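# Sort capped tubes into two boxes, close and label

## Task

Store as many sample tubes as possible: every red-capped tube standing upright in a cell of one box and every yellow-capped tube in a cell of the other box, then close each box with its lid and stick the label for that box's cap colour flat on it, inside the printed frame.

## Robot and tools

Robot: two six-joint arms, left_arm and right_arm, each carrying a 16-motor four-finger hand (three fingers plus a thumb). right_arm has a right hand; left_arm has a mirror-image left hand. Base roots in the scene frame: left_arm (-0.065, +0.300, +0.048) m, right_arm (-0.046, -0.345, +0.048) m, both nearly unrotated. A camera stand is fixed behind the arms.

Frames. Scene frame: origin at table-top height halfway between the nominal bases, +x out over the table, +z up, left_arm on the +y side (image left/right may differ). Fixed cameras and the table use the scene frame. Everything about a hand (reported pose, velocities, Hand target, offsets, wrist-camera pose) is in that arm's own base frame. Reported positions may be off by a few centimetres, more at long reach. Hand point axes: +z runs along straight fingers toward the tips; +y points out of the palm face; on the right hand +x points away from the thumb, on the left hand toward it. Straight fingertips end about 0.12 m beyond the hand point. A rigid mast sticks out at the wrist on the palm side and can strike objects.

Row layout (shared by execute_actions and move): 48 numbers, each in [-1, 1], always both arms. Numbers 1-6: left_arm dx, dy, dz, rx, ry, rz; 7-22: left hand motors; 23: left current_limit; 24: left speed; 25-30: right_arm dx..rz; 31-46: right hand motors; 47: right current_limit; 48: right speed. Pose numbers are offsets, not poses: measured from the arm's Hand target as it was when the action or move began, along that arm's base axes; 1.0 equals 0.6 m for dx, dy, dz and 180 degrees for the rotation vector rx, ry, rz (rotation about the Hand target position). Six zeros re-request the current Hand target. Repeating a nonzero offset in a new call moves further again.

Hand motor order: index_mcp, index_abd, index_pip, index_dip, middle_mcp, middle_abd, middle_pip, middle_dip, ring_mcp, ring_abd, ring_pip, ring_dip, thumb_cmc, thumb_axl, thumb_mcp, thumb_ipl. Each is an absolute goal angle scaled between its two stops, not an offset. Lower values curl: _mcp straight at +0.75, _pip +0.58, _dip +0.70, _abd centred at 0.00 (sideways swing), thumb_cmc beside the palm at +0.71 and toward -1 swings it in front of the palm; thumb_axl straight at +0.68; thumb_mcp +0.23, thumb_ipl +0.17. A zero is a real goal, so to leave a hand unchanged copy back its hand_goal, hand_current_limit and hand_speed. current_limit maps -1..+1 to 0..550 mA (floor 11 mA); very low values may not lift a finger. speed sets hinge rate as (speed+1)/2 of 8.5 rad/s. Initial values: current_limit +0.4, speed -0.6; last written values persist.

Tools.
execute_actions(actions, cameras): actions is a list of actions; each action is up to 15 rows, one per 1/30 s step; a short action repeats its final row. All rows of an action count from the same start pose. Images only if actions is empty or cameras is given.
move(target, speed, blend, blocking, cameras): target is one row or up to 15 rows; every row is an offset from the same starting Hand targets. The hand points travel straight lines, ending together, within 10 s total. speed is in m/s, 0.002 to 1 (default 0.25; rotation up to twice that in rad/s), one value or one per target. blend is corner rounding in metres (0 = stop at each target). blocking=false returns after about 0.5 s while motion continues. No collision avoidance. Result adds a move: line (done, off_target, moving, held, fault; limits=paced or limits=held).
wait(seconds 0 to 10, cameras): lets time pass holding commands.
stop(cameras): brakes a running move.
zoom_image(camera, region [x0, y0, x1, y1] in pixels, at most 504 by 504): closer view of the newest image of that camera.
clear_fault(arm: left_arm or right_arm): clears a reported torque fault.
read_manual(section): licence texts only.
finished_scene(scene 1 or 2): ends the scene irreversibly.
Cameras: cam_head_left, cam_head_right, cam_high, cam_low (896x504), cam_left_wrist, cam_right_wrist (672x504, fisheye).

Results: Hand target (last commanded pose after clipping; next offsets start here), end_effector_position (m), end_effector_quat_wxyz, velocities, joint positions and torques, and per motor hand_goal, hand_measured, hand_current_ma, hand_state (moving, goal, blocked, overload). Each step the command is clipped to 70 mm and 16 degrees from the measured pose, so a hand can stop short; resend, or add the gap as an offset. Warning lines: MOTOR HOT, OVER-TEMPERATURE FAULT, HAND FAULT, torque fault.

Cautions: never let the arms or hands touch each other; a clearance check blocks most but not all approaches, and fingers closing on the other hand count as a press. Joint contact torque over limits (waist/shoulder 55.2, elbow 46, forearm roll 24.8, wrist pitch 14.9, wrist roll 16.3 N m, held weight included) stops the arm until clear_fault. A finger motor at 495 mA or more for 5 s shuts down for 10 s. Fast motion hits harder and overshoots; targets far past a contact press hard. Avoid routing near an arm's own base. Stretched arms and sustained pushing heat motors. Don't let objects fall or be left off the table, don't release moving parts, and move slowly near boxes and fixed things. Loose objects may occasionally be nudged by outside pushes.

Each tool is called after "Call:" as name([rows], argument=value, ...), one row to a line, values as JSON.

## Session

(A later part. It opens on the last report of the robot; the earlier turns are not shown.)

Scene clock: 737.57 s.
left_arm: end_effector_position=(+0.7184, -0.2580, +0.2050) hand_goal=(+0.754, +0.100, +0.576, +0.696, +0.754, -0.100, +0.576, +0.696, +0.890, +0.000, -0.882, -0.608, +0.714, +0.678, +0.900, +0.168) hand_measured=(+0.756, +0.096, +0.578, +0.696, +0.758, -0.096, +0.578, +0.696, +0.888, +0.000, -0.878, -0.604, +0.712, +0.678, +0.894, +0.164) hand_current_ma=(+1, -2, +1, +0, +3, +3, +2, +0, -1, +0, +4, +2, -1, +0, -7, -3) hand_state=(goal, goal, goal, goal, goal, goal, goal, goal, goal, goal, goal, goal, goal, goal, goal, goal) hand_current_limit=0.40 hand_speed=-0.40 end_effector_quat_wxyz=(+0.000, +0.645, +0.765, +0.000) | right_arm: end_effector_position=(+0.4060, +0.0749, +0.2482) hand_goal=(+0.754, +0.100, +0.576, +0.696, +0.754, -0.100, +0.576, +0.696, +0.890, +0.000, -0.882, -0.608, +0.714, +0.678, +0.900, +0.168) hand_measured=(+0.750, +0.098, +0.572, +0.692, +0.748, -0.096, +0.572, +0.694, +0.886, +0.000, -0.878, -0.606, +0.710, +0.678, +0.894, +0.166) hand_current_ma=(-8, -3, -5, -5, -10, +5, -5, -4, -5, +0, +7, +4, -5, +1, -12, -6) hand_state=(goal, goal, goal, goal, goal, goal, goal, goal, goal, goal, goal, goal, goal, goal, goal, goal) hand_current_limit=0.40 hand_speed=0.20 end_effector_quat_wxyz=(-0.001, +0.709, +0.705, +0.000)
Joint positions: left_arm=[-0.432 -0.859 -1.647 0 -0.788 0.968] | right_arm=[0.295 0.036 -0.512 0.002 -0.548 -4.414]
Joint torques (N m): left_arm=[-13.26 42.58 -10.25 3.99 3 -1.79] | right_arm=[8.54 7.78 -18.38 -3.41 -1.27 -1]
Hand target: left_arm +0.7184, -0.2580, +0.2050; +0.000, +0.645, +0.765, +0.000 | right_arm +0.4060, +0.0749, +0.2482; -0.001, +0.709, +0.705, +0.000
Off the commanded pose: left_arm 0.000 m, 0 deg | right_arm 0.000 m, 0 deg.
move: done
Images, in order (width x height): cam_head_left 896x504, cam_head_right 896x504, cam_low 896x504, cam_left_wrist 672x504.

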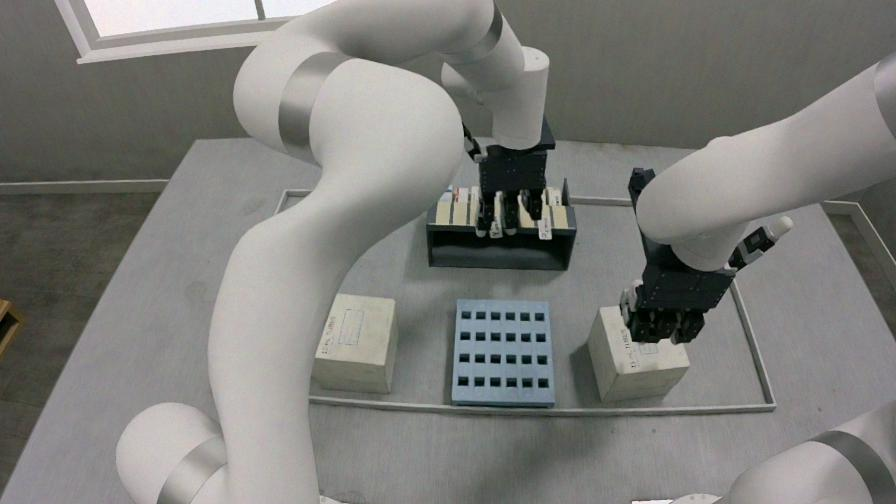

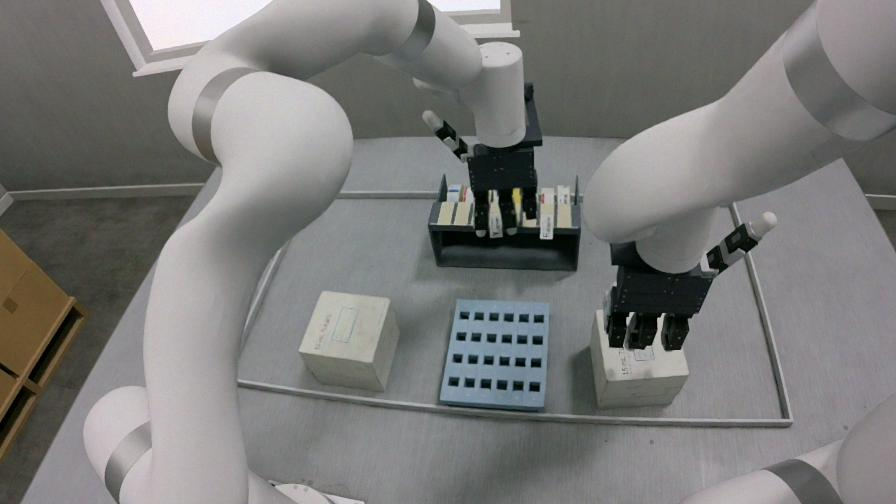

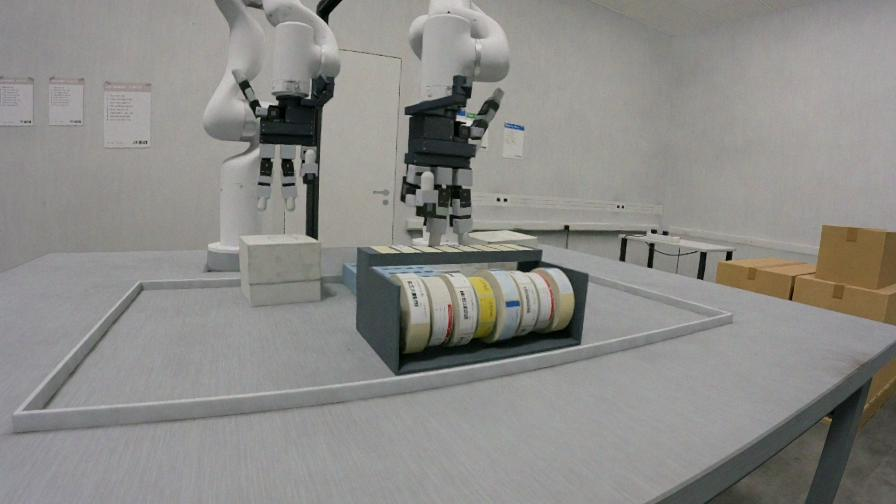

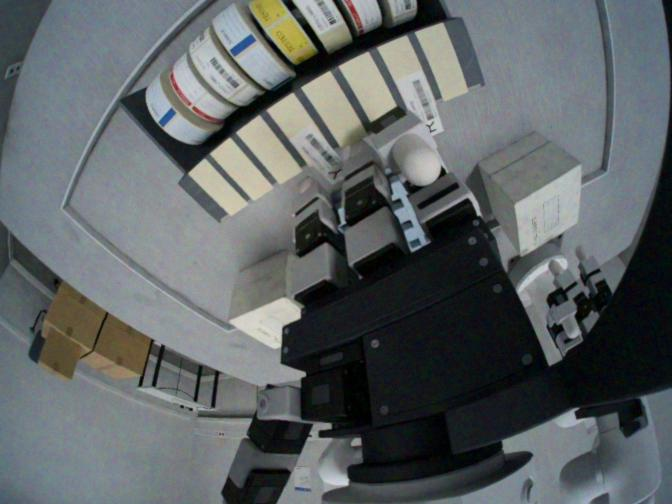

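Call:
move([
  [-0.005,0,0,0,0,0,0.754,0.1,0.576,0.696,0.754,-0.1,0.576,0.696,0.89,0,-0.883,-0.609,0.714,0.678,0.9,0.168,0.4,-0.93,0,0,0,0,0,0,0.754,0.1,0.576,0.696,0.754,-0.1,0.576,0.696,0.89,0,-0.883,-0.609,0.714,0.678,0.9,0.168,0.4,0.2],
  [-0.005,0,0,0,0,0,0.754,-0.22,0.576,0.696,0.754,0.22,0.576,0.696,0.89,0,-0.883,-0.609,0.714,0.678,0.9,0.168,0.4,-0.93,0,0,0,0,0,0,0.754,0.1,0.576,0.696,0.754,-0.1,0.576,0.696,0.89,0,-0.883,-0.609,0.714,0.678,0.9,0.168,0.4,0.2],
  [-0.005,0,0.0333,0,0,0,0.754,-0.22,0.576,0.696,0.754,0.22,0.576,0.696,0.89,0,-0.883,-0.609,0.714,0.678,0.9,0.168,0.4,-0.93,0,0,0,0,0,0,0.754,0.1,0.576,0.696,0.754,-0.1,0.576,0.696,0.89,0,-0.883,-0.609,0.714,0.678,0.9,0.168,0.4,0.2],
], speed=0.08, cameras=["cam_head_left","cam_head_right","cam_low","cam_left_wrist"])

Call:
zoom_image(camera="cam_head_left", region=[470, 195, 520, 245])

Call:
zoom_image(camera="cam_low", region=[410, 205, 490, 260])

Call:
zoom_image(camera="cam_left_wrist", region=[280, 110, 400, 210])

Scene clock: 743.43 s.
left_arm: end_effector_position=(+0.7154, -0.2580, +0.2250) hand_goal=(+0.754, -0.220, +0.576, +0.696, +0.754, +0.220, +0.576, +0.696, +0.890, +0.000, -0.882, -0.608, +0.714, +0.678, +0.900, +0.168) hand_measured=(+0.756, -0.100, +0.578, +0.696, +0.756, +0.098, +0.578, +0.696, +0.888, +0.000, -0.878, -0.604, +0.712, +0.678, +0.894, +0.164) hand_current_ma=(+0, +306, +1, +0, +1, -308, +1, +0, -1, +0, +4, +2, -1, +0, -7, -3) hand_state=(goal, blocked, goal, goal, goal, blocked, goal, goal, goal, goal, goal, goal, goal, goal, goal, goal) hand_current_limit=0.40 hand_speed=-0.93 end_effector_quat_wxyz=(+0.000, +0.645, +0.765, +0.000) | right_arm: end_effector_position=(+0.4060, +0.0749, +0.2482) hand_goal=(+0.754, +0.100, +0.576, +0.696, +0.754, -0.100, +0.576, +0.696, +0.890, +0.000, -0.882, -0.608, +0.714, +0.678, +0.900, +0.168) hand_measured=(+0.750, +0.098, +0.572, +0.692, +0.748, -0.096, +0.572, +0.694, +0.886, +0.000, -0.878, -0.606, +0.710, +0.678, +0.894, +0.166) hand_current_ma=(-8, -3, -5, -5, -10, +5, -5, -4, -5, +0, +7, +4, -5, +1, -12, -6) hand_state=(goal, goal, goal, goal, goal, goal, goal, goal, goal, goal, goal, goal, goal, goal, goal, goal) hand_current_limit=0.40 hand_speed=0.20 end_effector_quat_wxyz=(-0.001, +0.709, +0.705, +0.000)
Joint positions: left_arm=[-0.434 -0.828 -1.644 0 -0.815 0.967] | right_arm=[0.295 0.036 -0.512 0.002 -0.548 -4.414]
Joint torques (N m): left_arm=[-13.45 60.8 -18.25 4.01 -2.67 -1.71] | right_arm=[8.21 7.72 -19.59 -3.76 -1.31 -1.09]
Hand target: left_arm +0.7154, -0.2580, +0.2250; +0.000, +0.645, +0.765, +0.000 | right_arm +0.4060, +0.0749, +0.2482; -0.001, +0.709, +0.705, +0.000
Off the commanded pose: left_arm 0.000 m, 0 deg | right_arm 0.000 m, 0 deg.
move: done
Images, in order (width x height): cam_head_left 896x504, cam_head_right 896x504, cam_low 896x504, cam_left_wrist 672x504.

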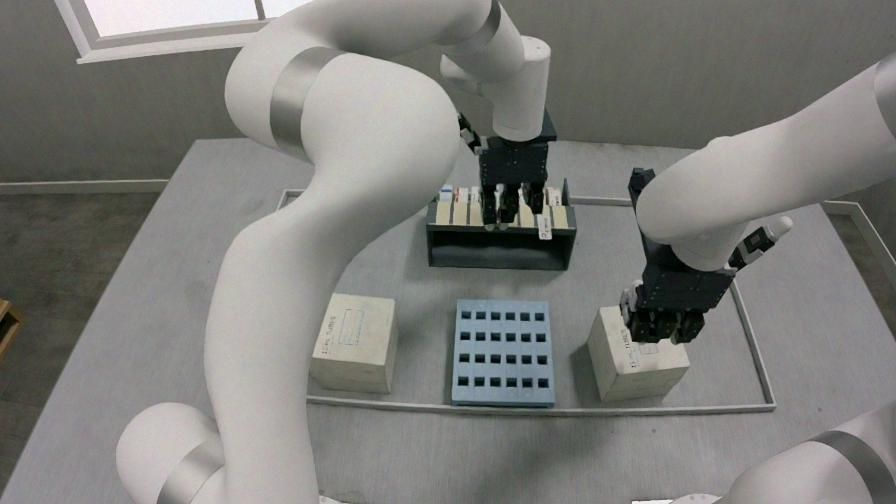

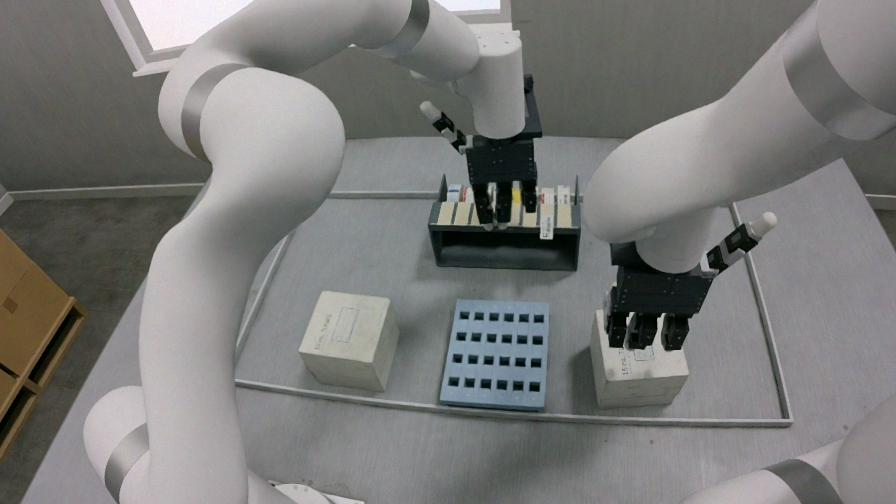

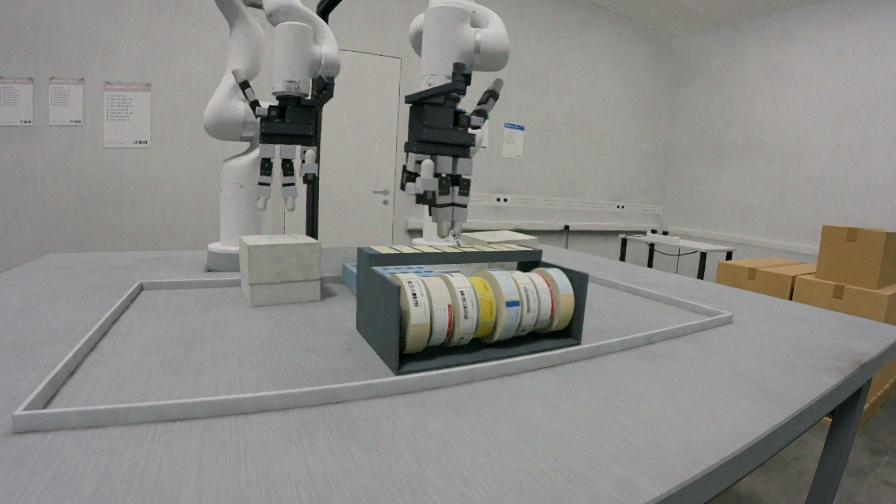

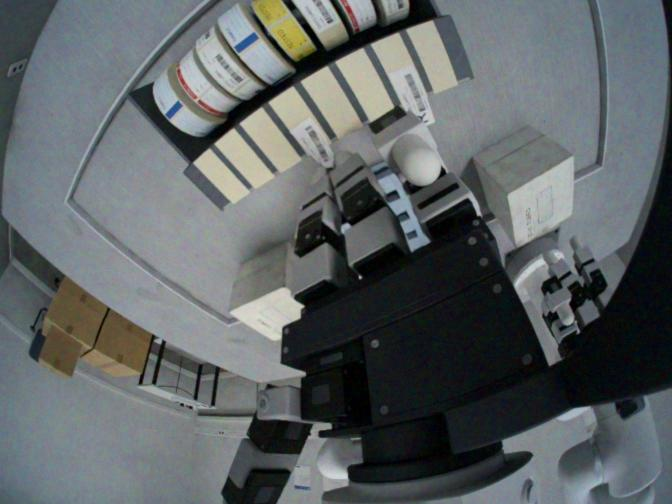

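Scaled by 10.080 from the camera's 896x504 image, which has a finer 1280x720 frame.

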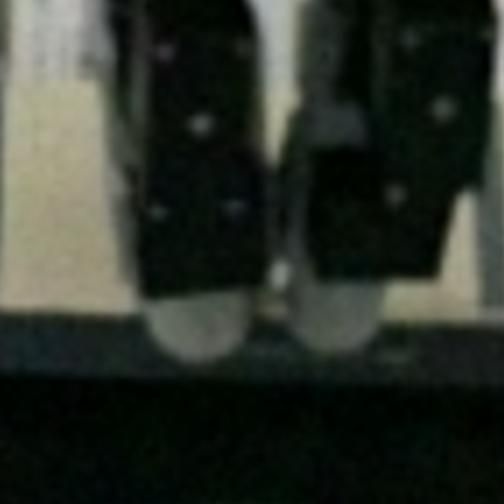

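Scaled by 6.300 from the camera's 896x504 image, which has a finer 1280x720 frame.

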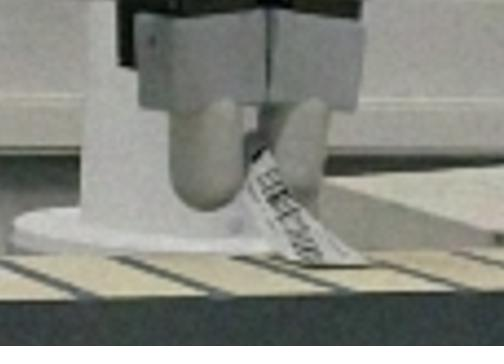

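Scaled by 4.200 from the camera's 672x504 image, which has a finer 960x720 frame.

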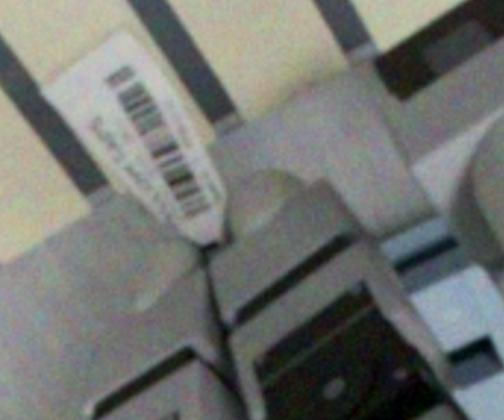

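Call:
move([
  [0,0,0.0833,0,0,0,0.754,-0.22,0.576,0.696,0.754,0.22,0.576,0.696,0.89,0,-0.883,-0.609,0.714,0.678,0.9,0.168,0.4,-0.93,0,0,0,0,0,0,0.754,0.1,0.576,0.696,0.754,-0.1,0.576,0.696,0.89,0,-0.883,-0.609,0.714,0.678,0.9,0.168,0.4,0.2],
  [-0.4362,0.3993,0.0917,0,0,-0.0611,0.754,-0.22,0.576,0.696,0.754,0.22,0.576,0.696,0.89,0,-0.883,-0.609,0.714,0.678,0.9,0.168,0.4,-0.93,0.473,0.2792,-0.032,0,0,-0.0222,0.754,0.1,0.576,0.696,0.754,-0.1,0.576,0.696,0.89,0,-0.883,-0.609,0.714,0.678,0.9,0.168,0.4,0.2],
], speed=[0.2, 0.3], blend=[0.03, 0], cameras=["all"])

Call:
zoom_image(camera="cam_head_left", region=[290, 260, 400, 380])

Call:
zoom_image(camera="cam_high", region=[530, 200, 670, 340])

Call:
zoom_image(camera="cam_left_wrist", region=[250, 80, 410, 220])

Call:
zoom_image(camera="cam_head_right", region=[520, 195, 580, 245])

Call:
zoom_image(camera="cam_head_left", region=[520, 195, 580, 245])

Scene clock: 751.43 s.
left_arm: end_effector_position=(+0.4538, -0.0184, +0.2800) hand_goal=(+0.754, -0.220, +0.576, +0.696, +0.754, +0.220, +0.576, +0.696, +0.890, +0.000, -0.882, -0.608, +0.714, +0.678, +0.900, +0.168) hand_measured=(+0.754, -0.100, +0.578, +0.696, +0.754, +0.098, +0.578, +0.696, +0.888, +0.000, -0.878, -0.604, +0.712, +0.678, +0.894, +0.164) hand_current_ma=(+0, +306, +1, +0, +0, -308, +1, +0, -1, +0, +4, +2, -1, +0, -6, -3) hand_state=(goal, blocked, goal, goal, goal, blocked, goal, goal, goal, goal, goal, goal, goal, goal, goal, goal) hand_current_limit=0.40 hand_speed=-0.93 end_effector_quat_wxyz=(+0.000, +0.715, +0.699, +0.000) | right_arm: end_effector_position=(+0.6898, +0.2424, +0.2290) hand_goal=(+0.754, +0.100, +0.576, +0.696, +0.754, -0.100, +0.576, +0.696, +0.890, +0.000, -0.882, -0.608, +0.714, +0.678, +0.900, +0.168) hand_measured=(+0.752, +0.098, +0.574, +0.692, +0.750, -0.096, +0.574, +0.694, +0.888, +0.000, -0.878, -0.606, +0.712, +0.678, +0.894, +0.166) hand_current_ma=(-4, -3, -4, -5, -5, +5, -4, -4, -3, +0, +7, +4, -3, +1, -12, -6) hand_state=(goal, goal, goal, goal, goal, goal, goal, goal, goal, goal, goal, goal, goal, goal, goal, goal) hand_current_limit=0.40 hand_speed=0.20 end_effector_quat_wxyz=(-0.001, +0.733, +0.680, +0.000)
Joint positions: left_arm=[-0.106 0.008 -0.627 -0.001 -0.634 1.487] | right_arm=[0.42 -0.736 -1.499 0.002 -0.764 -4.219]
Joint torques (N m): left_arm=[16 29.21 -9.65 -2.35 -2.64 1.73] | right_arm=[9.16 44.2 -42.81 -3.8 -1.6 1.16]
Hand target: left_arm +0.4537, -0.0184, +0.2800; +0.000, +0.715, +0.699, +0.000 | right_arm +0.6898, +0.2424, +0.2290; -0.001, +0.733, +0.680, +0.000
Off the commanded pose: left_arm 0.000 m, 0 deg | right_arm 0.000 m, 0 deg.
move: done; blend cut to 0.025 m at target 1

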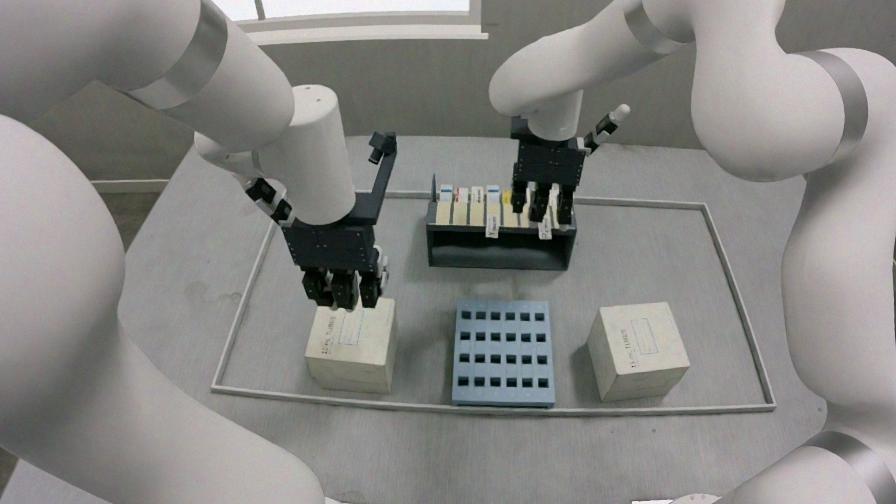

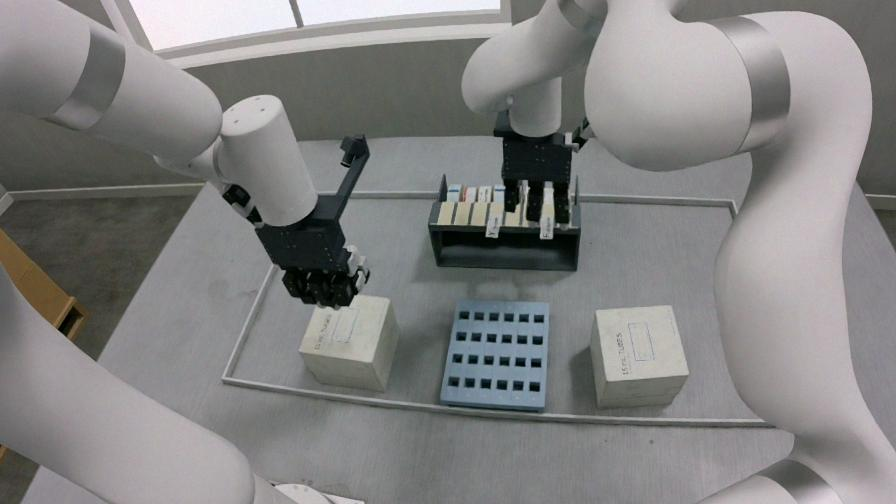

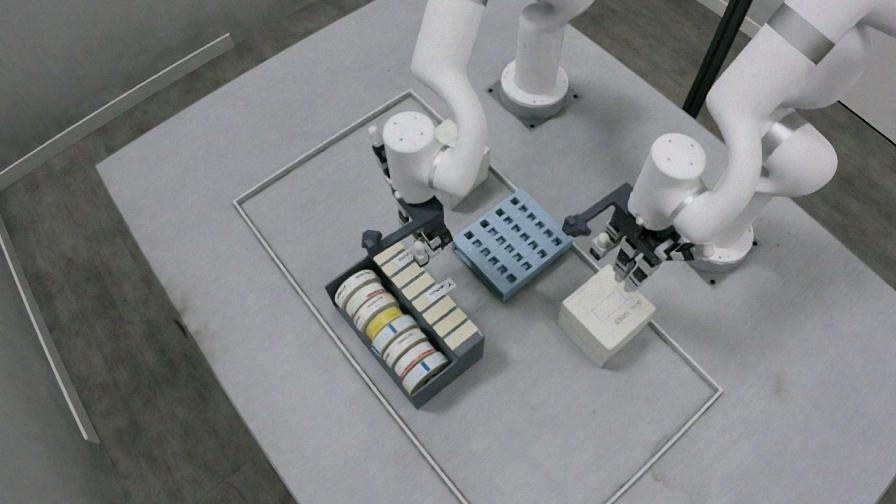

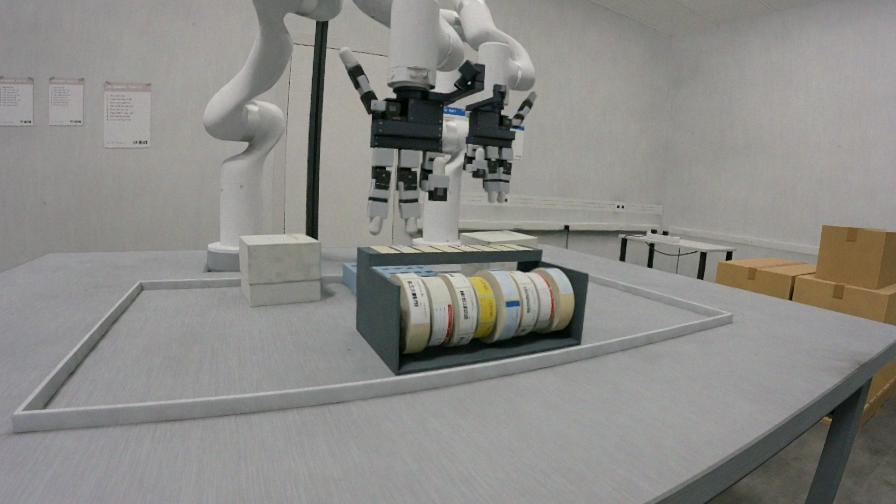

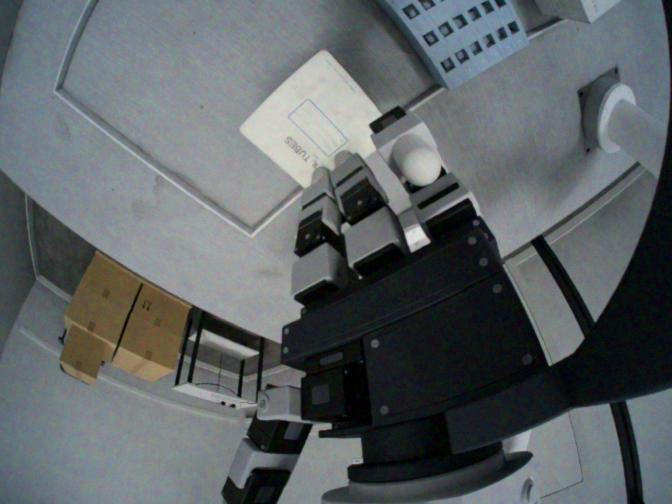

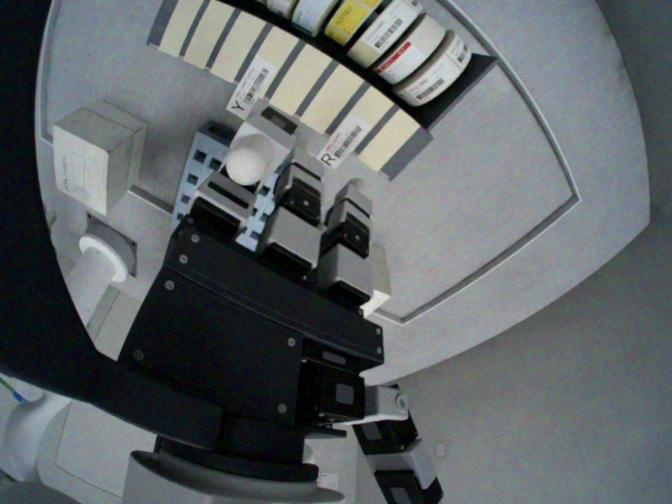

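Scaled by 4.200 from the camera's 896x504 image, which has a finer 1280x720 frame.

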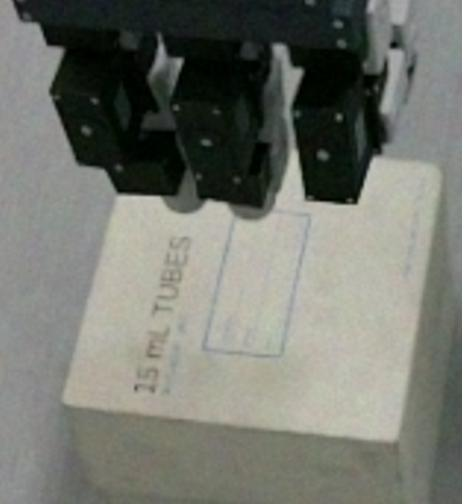

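Scaled by 3.600 from the camera's 896x504 image, which has a finer 1280x720 frame.

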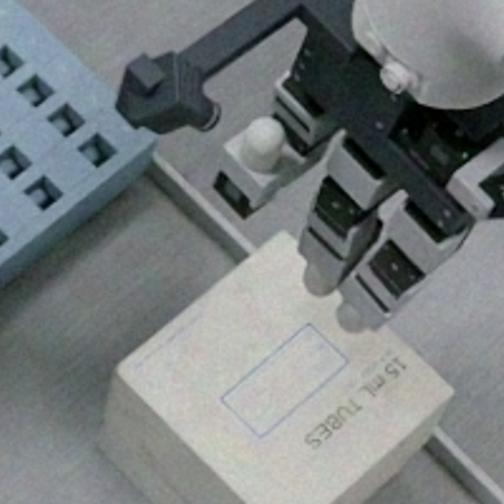

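Scaled by 3.150 from the camera's 672x504 image, which has a finer 960x720 frame.

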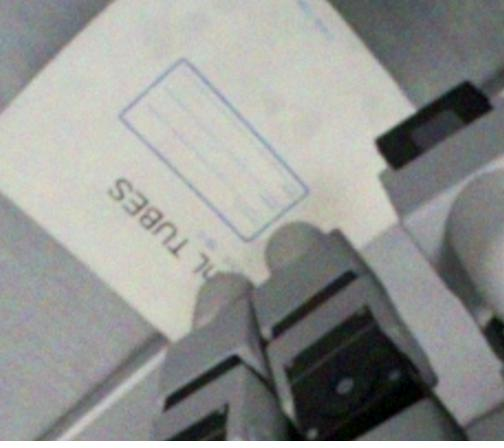

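Scaled by 8.400 from the camera's 896x504 image, which has a finer 1280x720 frame.

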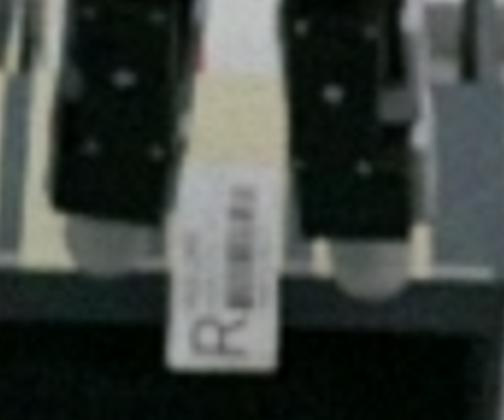

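Scaled by 8.400 from the camera's 896x504 image, which has a finer 1280x720 frame.

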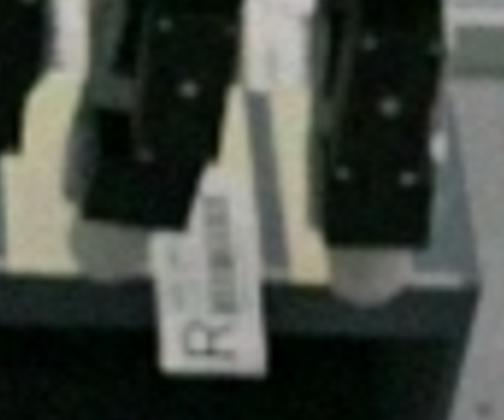

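Call:
move([
  [0.1082,-0.1602,-0.1,0,0,0.0167,0.753,0,-0.883,0.913,-0.479,0,-0.737,0.406,-0.479,0,-0.737,0.406,-0.469,0.678,-0.337,-0.103,0.4,-0.3,-0.1795,0.0542,-0.1,0,0,0.0222,0.753,0,-0.883,0.913,-0.479,0,-0.737,0.406,-0.479,0,-0.737,0.406,-0.469,0.678,-0.337,-0.103,0.4,-0.3],
  [0.1082,-0.1602,-0.1,0,0,0.0167,0.753,0,-0.883,0.913,-0.479,0,-0.737,0.406,-0.479,0,-0.737,0.406,-0.469,0.678,-0.337,-0.103,0.4,-0.3,-0.1795,0.0542,-0.2075,0,0,0.0222,0.753,0,-0.883,0.913,-0.479,0,-0.737,0.406,-0.479,0,-0.737,0.406,-0.469,0.678,-0.337,-0.103,0.4,-0.3],
], speed=[0.25, 0.15], blend=[0.02, 0], cameras=["all"])

Call:
zoom_image(camera="cam_head_left", region=[470, 195, 580, 265])

Call:
zoom_image(camera="cam_head_right", region=[470, 195, 580, 265])

Call:
zoom_image(camera="cam_low", region=[350, 170, 490, 260])

Call:
zoom_image(camera="cam_right_wrist", region=[210, 60, 420, 220])

Call:
zoom_image(camera="cam_high", region=[370, 220, 490, 320])

Scene clock: 781.20 s.
left_arm: end_effector_position=(+0.5186, -0.1145, +0.2200) hand_goal=(+0.754, +0.000, -0.882, +0.914, -0.478, +0.000, -0.736, +0.406, -0.478, +0.000, -0.736, +0.406, -0.468, +0.678, -0.336, -0.102) hand_measured=(+0.752, -0.002, -0.874, +0.912, -0.456, +0.004, -0.732, +0.408, -0.460, +0.000, -0.736, +0.402, -0.466, +0.678, -0.336, -0.100) hand_current_ma=(+0, -1, +7, -1, +33, +1, +2, +2, +27, +0, +0, -2, +1, +0, +0, +1) hand_state=(goal, goal, goal, goal, blocked, goal, goal, goal, goal, goal, goal, goal, goal, goal, goal, goal) hand_current_limit=0.40 hand_speed=-0.30 end_effector_quat_wxyz=(+0.000, +0.696, +0.718, +0.000) | right_arm: end_effector_position=(+0.5821, +0.2749, +0.1045) hand_goal=(+0.754, +0.000, -0.882, +0.914, -0.478, +0.000, -0.736, +0.406, -0.478, +0.000, -0.736, +0.406, -0.468, +0.678, -0.336, -0.102) hand_measured=(+0.754, +0.004, -0.874, +0.912, -0.458, -0.004, -0.734, +0.408, -0.458, +0.000, -0.736, +0.404, -0.466, +0.678, -0.336, -0.100) hand_current_ma=(+0, +5, +14, -4, +49, -4, +4, +4, +48, +0, +0, -4, +4, +1, -1, +2) hand_state=(goal, goal, goal, goal, goal, goal, goal, goal, goal, goal, goal, goal, goal, goal, goal, goal) hand_current_limit=0.40 hand_speed=-0.30 end_effector_quat_wxyz=(-0.001, +0.709, +0.705, +0.000)
Joint positions: left_arm=[-0.311 -0.301 -0.817 0 -0.516 1.229] | right_arm=[0.54 -0.75 -1.18 0.003 -0.43 -4.17]
Joint torques (N m): left_arm=[-13.74 21.46 -16.52 3.83 2.86 -1.71] | right_arm=[6.38 40.07 -37.7 -4.12 1.42 0.4]
Hand target: left_arm +0.5186, -0.1145, +0.2200; +0.000, +0.696, +0.718, +0.000 | right_arm +0.5821, +0.2749, +0.1045; -0.001, +0.709, +0.705, +0.000
Off the commanded pose: left_arm 0.000 m, 0 deg | right_arm 0.000 m, 0 deg.
move: done

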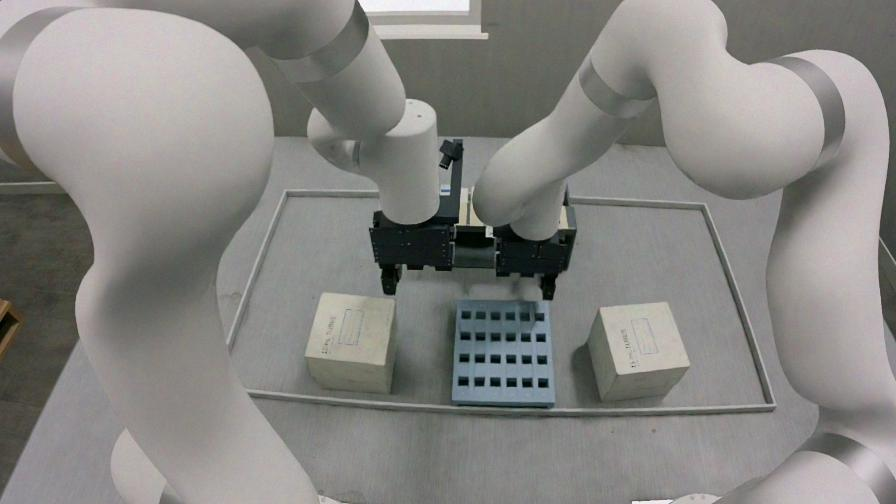

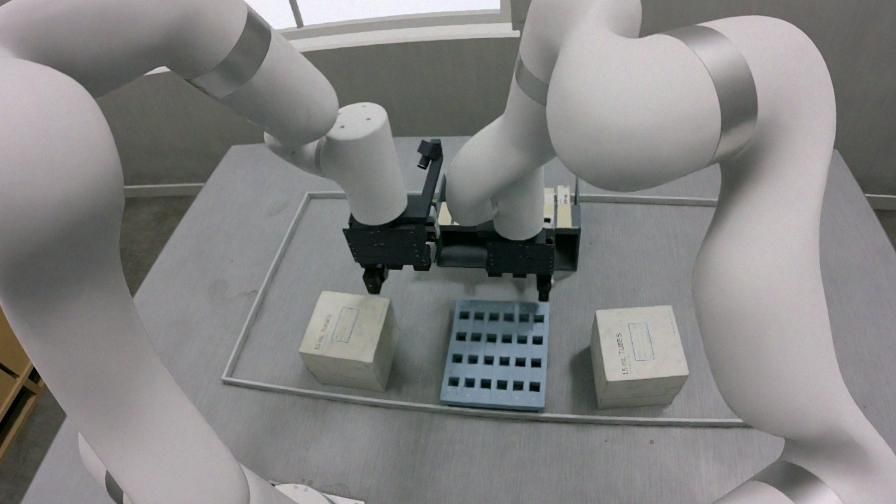

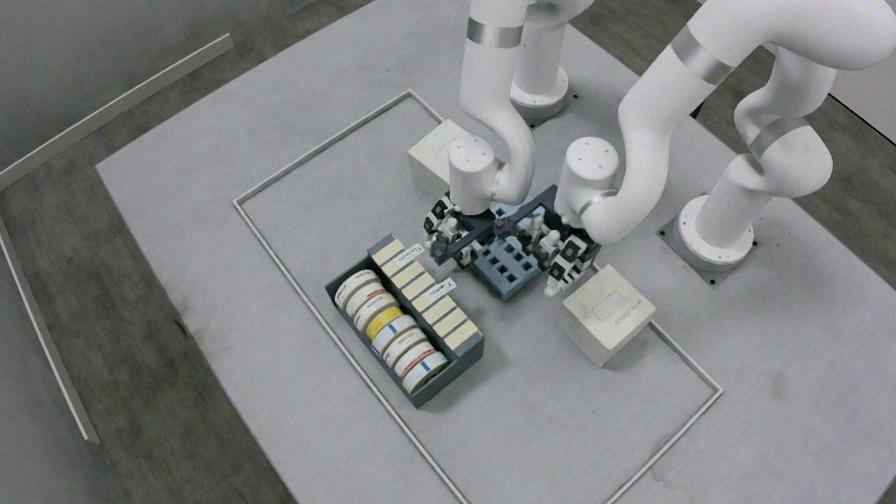

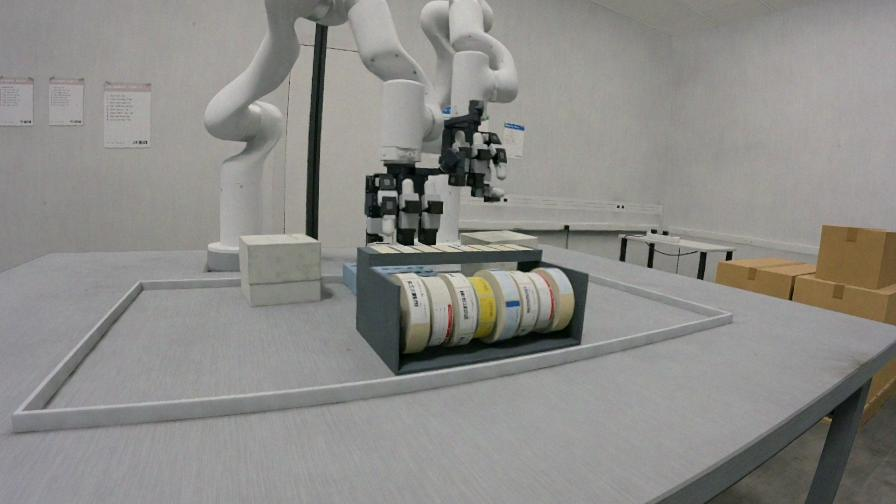

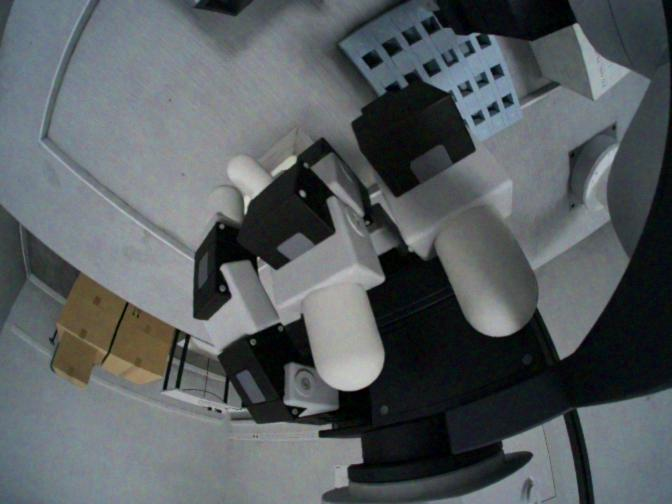

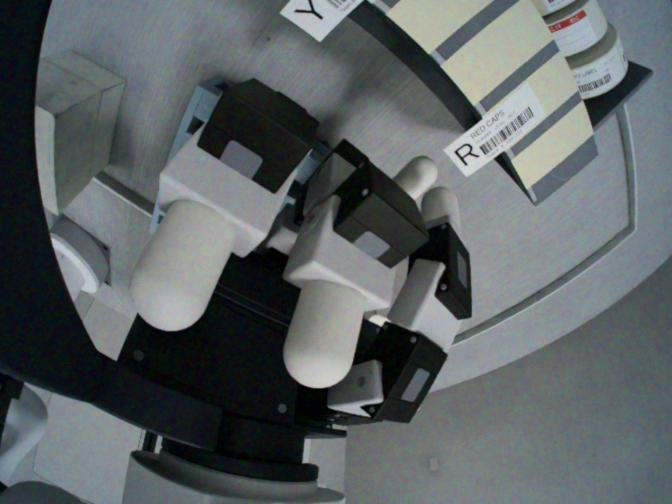

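Scaled by 4.582 from the camera's 896x504 image, which has a finer 1280x720 frame.

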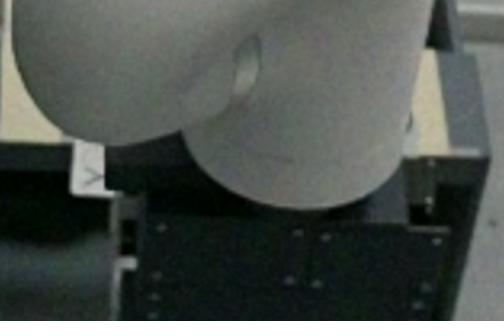

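Scaled by 4.582 from the camera's 896x504 image, which has a finer 1280x720 frame.

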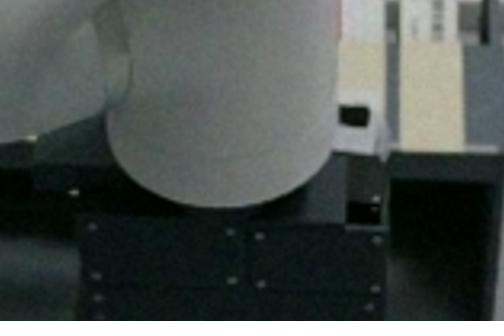

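Scaled by 3.600 from the camera's 896x504 image, which has a finer 1280x720 frame.

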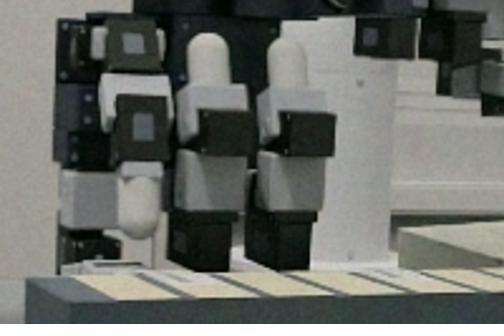

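Scaled by 2.400 from the camera's 672x504 image, which has a finer 960x720 frame.

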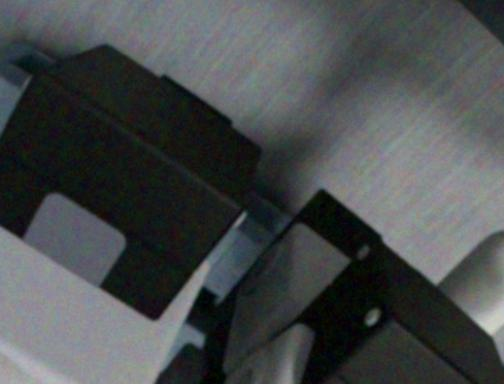

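Scaled by 4.200 from the camera's 896x504 image, which has a finer 1280x720 frame.

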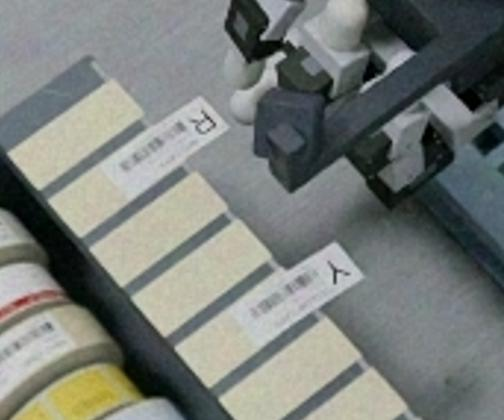

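Call:
zoom_image(camera="cam_high", region=[395, 220, 435, 260])

Call:
zoom_image(camera="cam_right_wrist", region=[370, 70, 570, 230])

Call:
zoom_image(camera="cam_low", region=[360, 205, 430, 255])

Call:
zoom_image(camera="cam_high", region=[425, 260, 475, 310])

Call:
zoom_image(camera="cam_high", region=[520, 230, 600, 310])

Scaled by 12.600 from the camera's 896x504 image, which has a finer 1280x720 frame.

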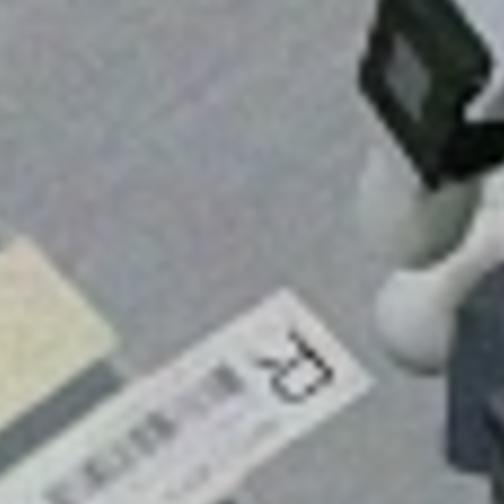

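Scaled by 2.520 from the camera's 672x504 image, which has a finer 960x720 frame.

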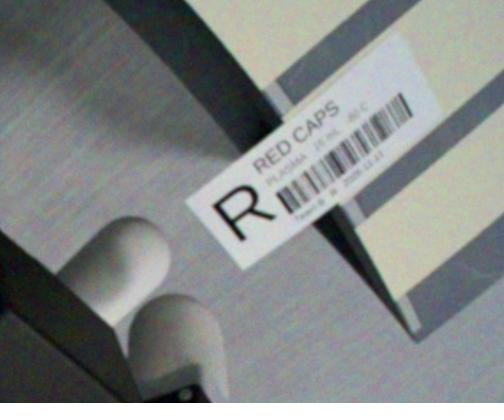

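Scaled by 7.200 from the camera's 896x504 image, which has a finer 1280x720 frame.

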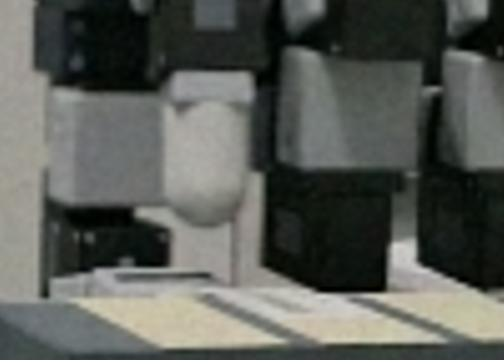

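Scaled by 10.080 from the camera's 896x504 image, which has a finer 1280x720 frame.

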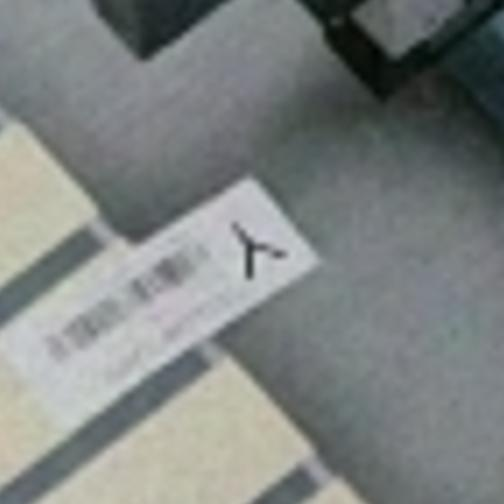

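Scaled by 6.300 from the camera's 896x504 image, which has a finer 1280x720 frame.

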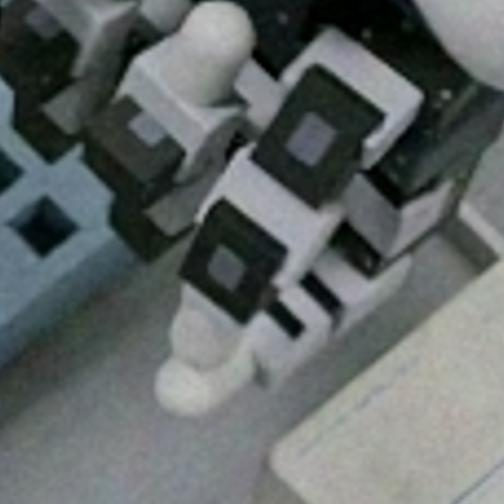

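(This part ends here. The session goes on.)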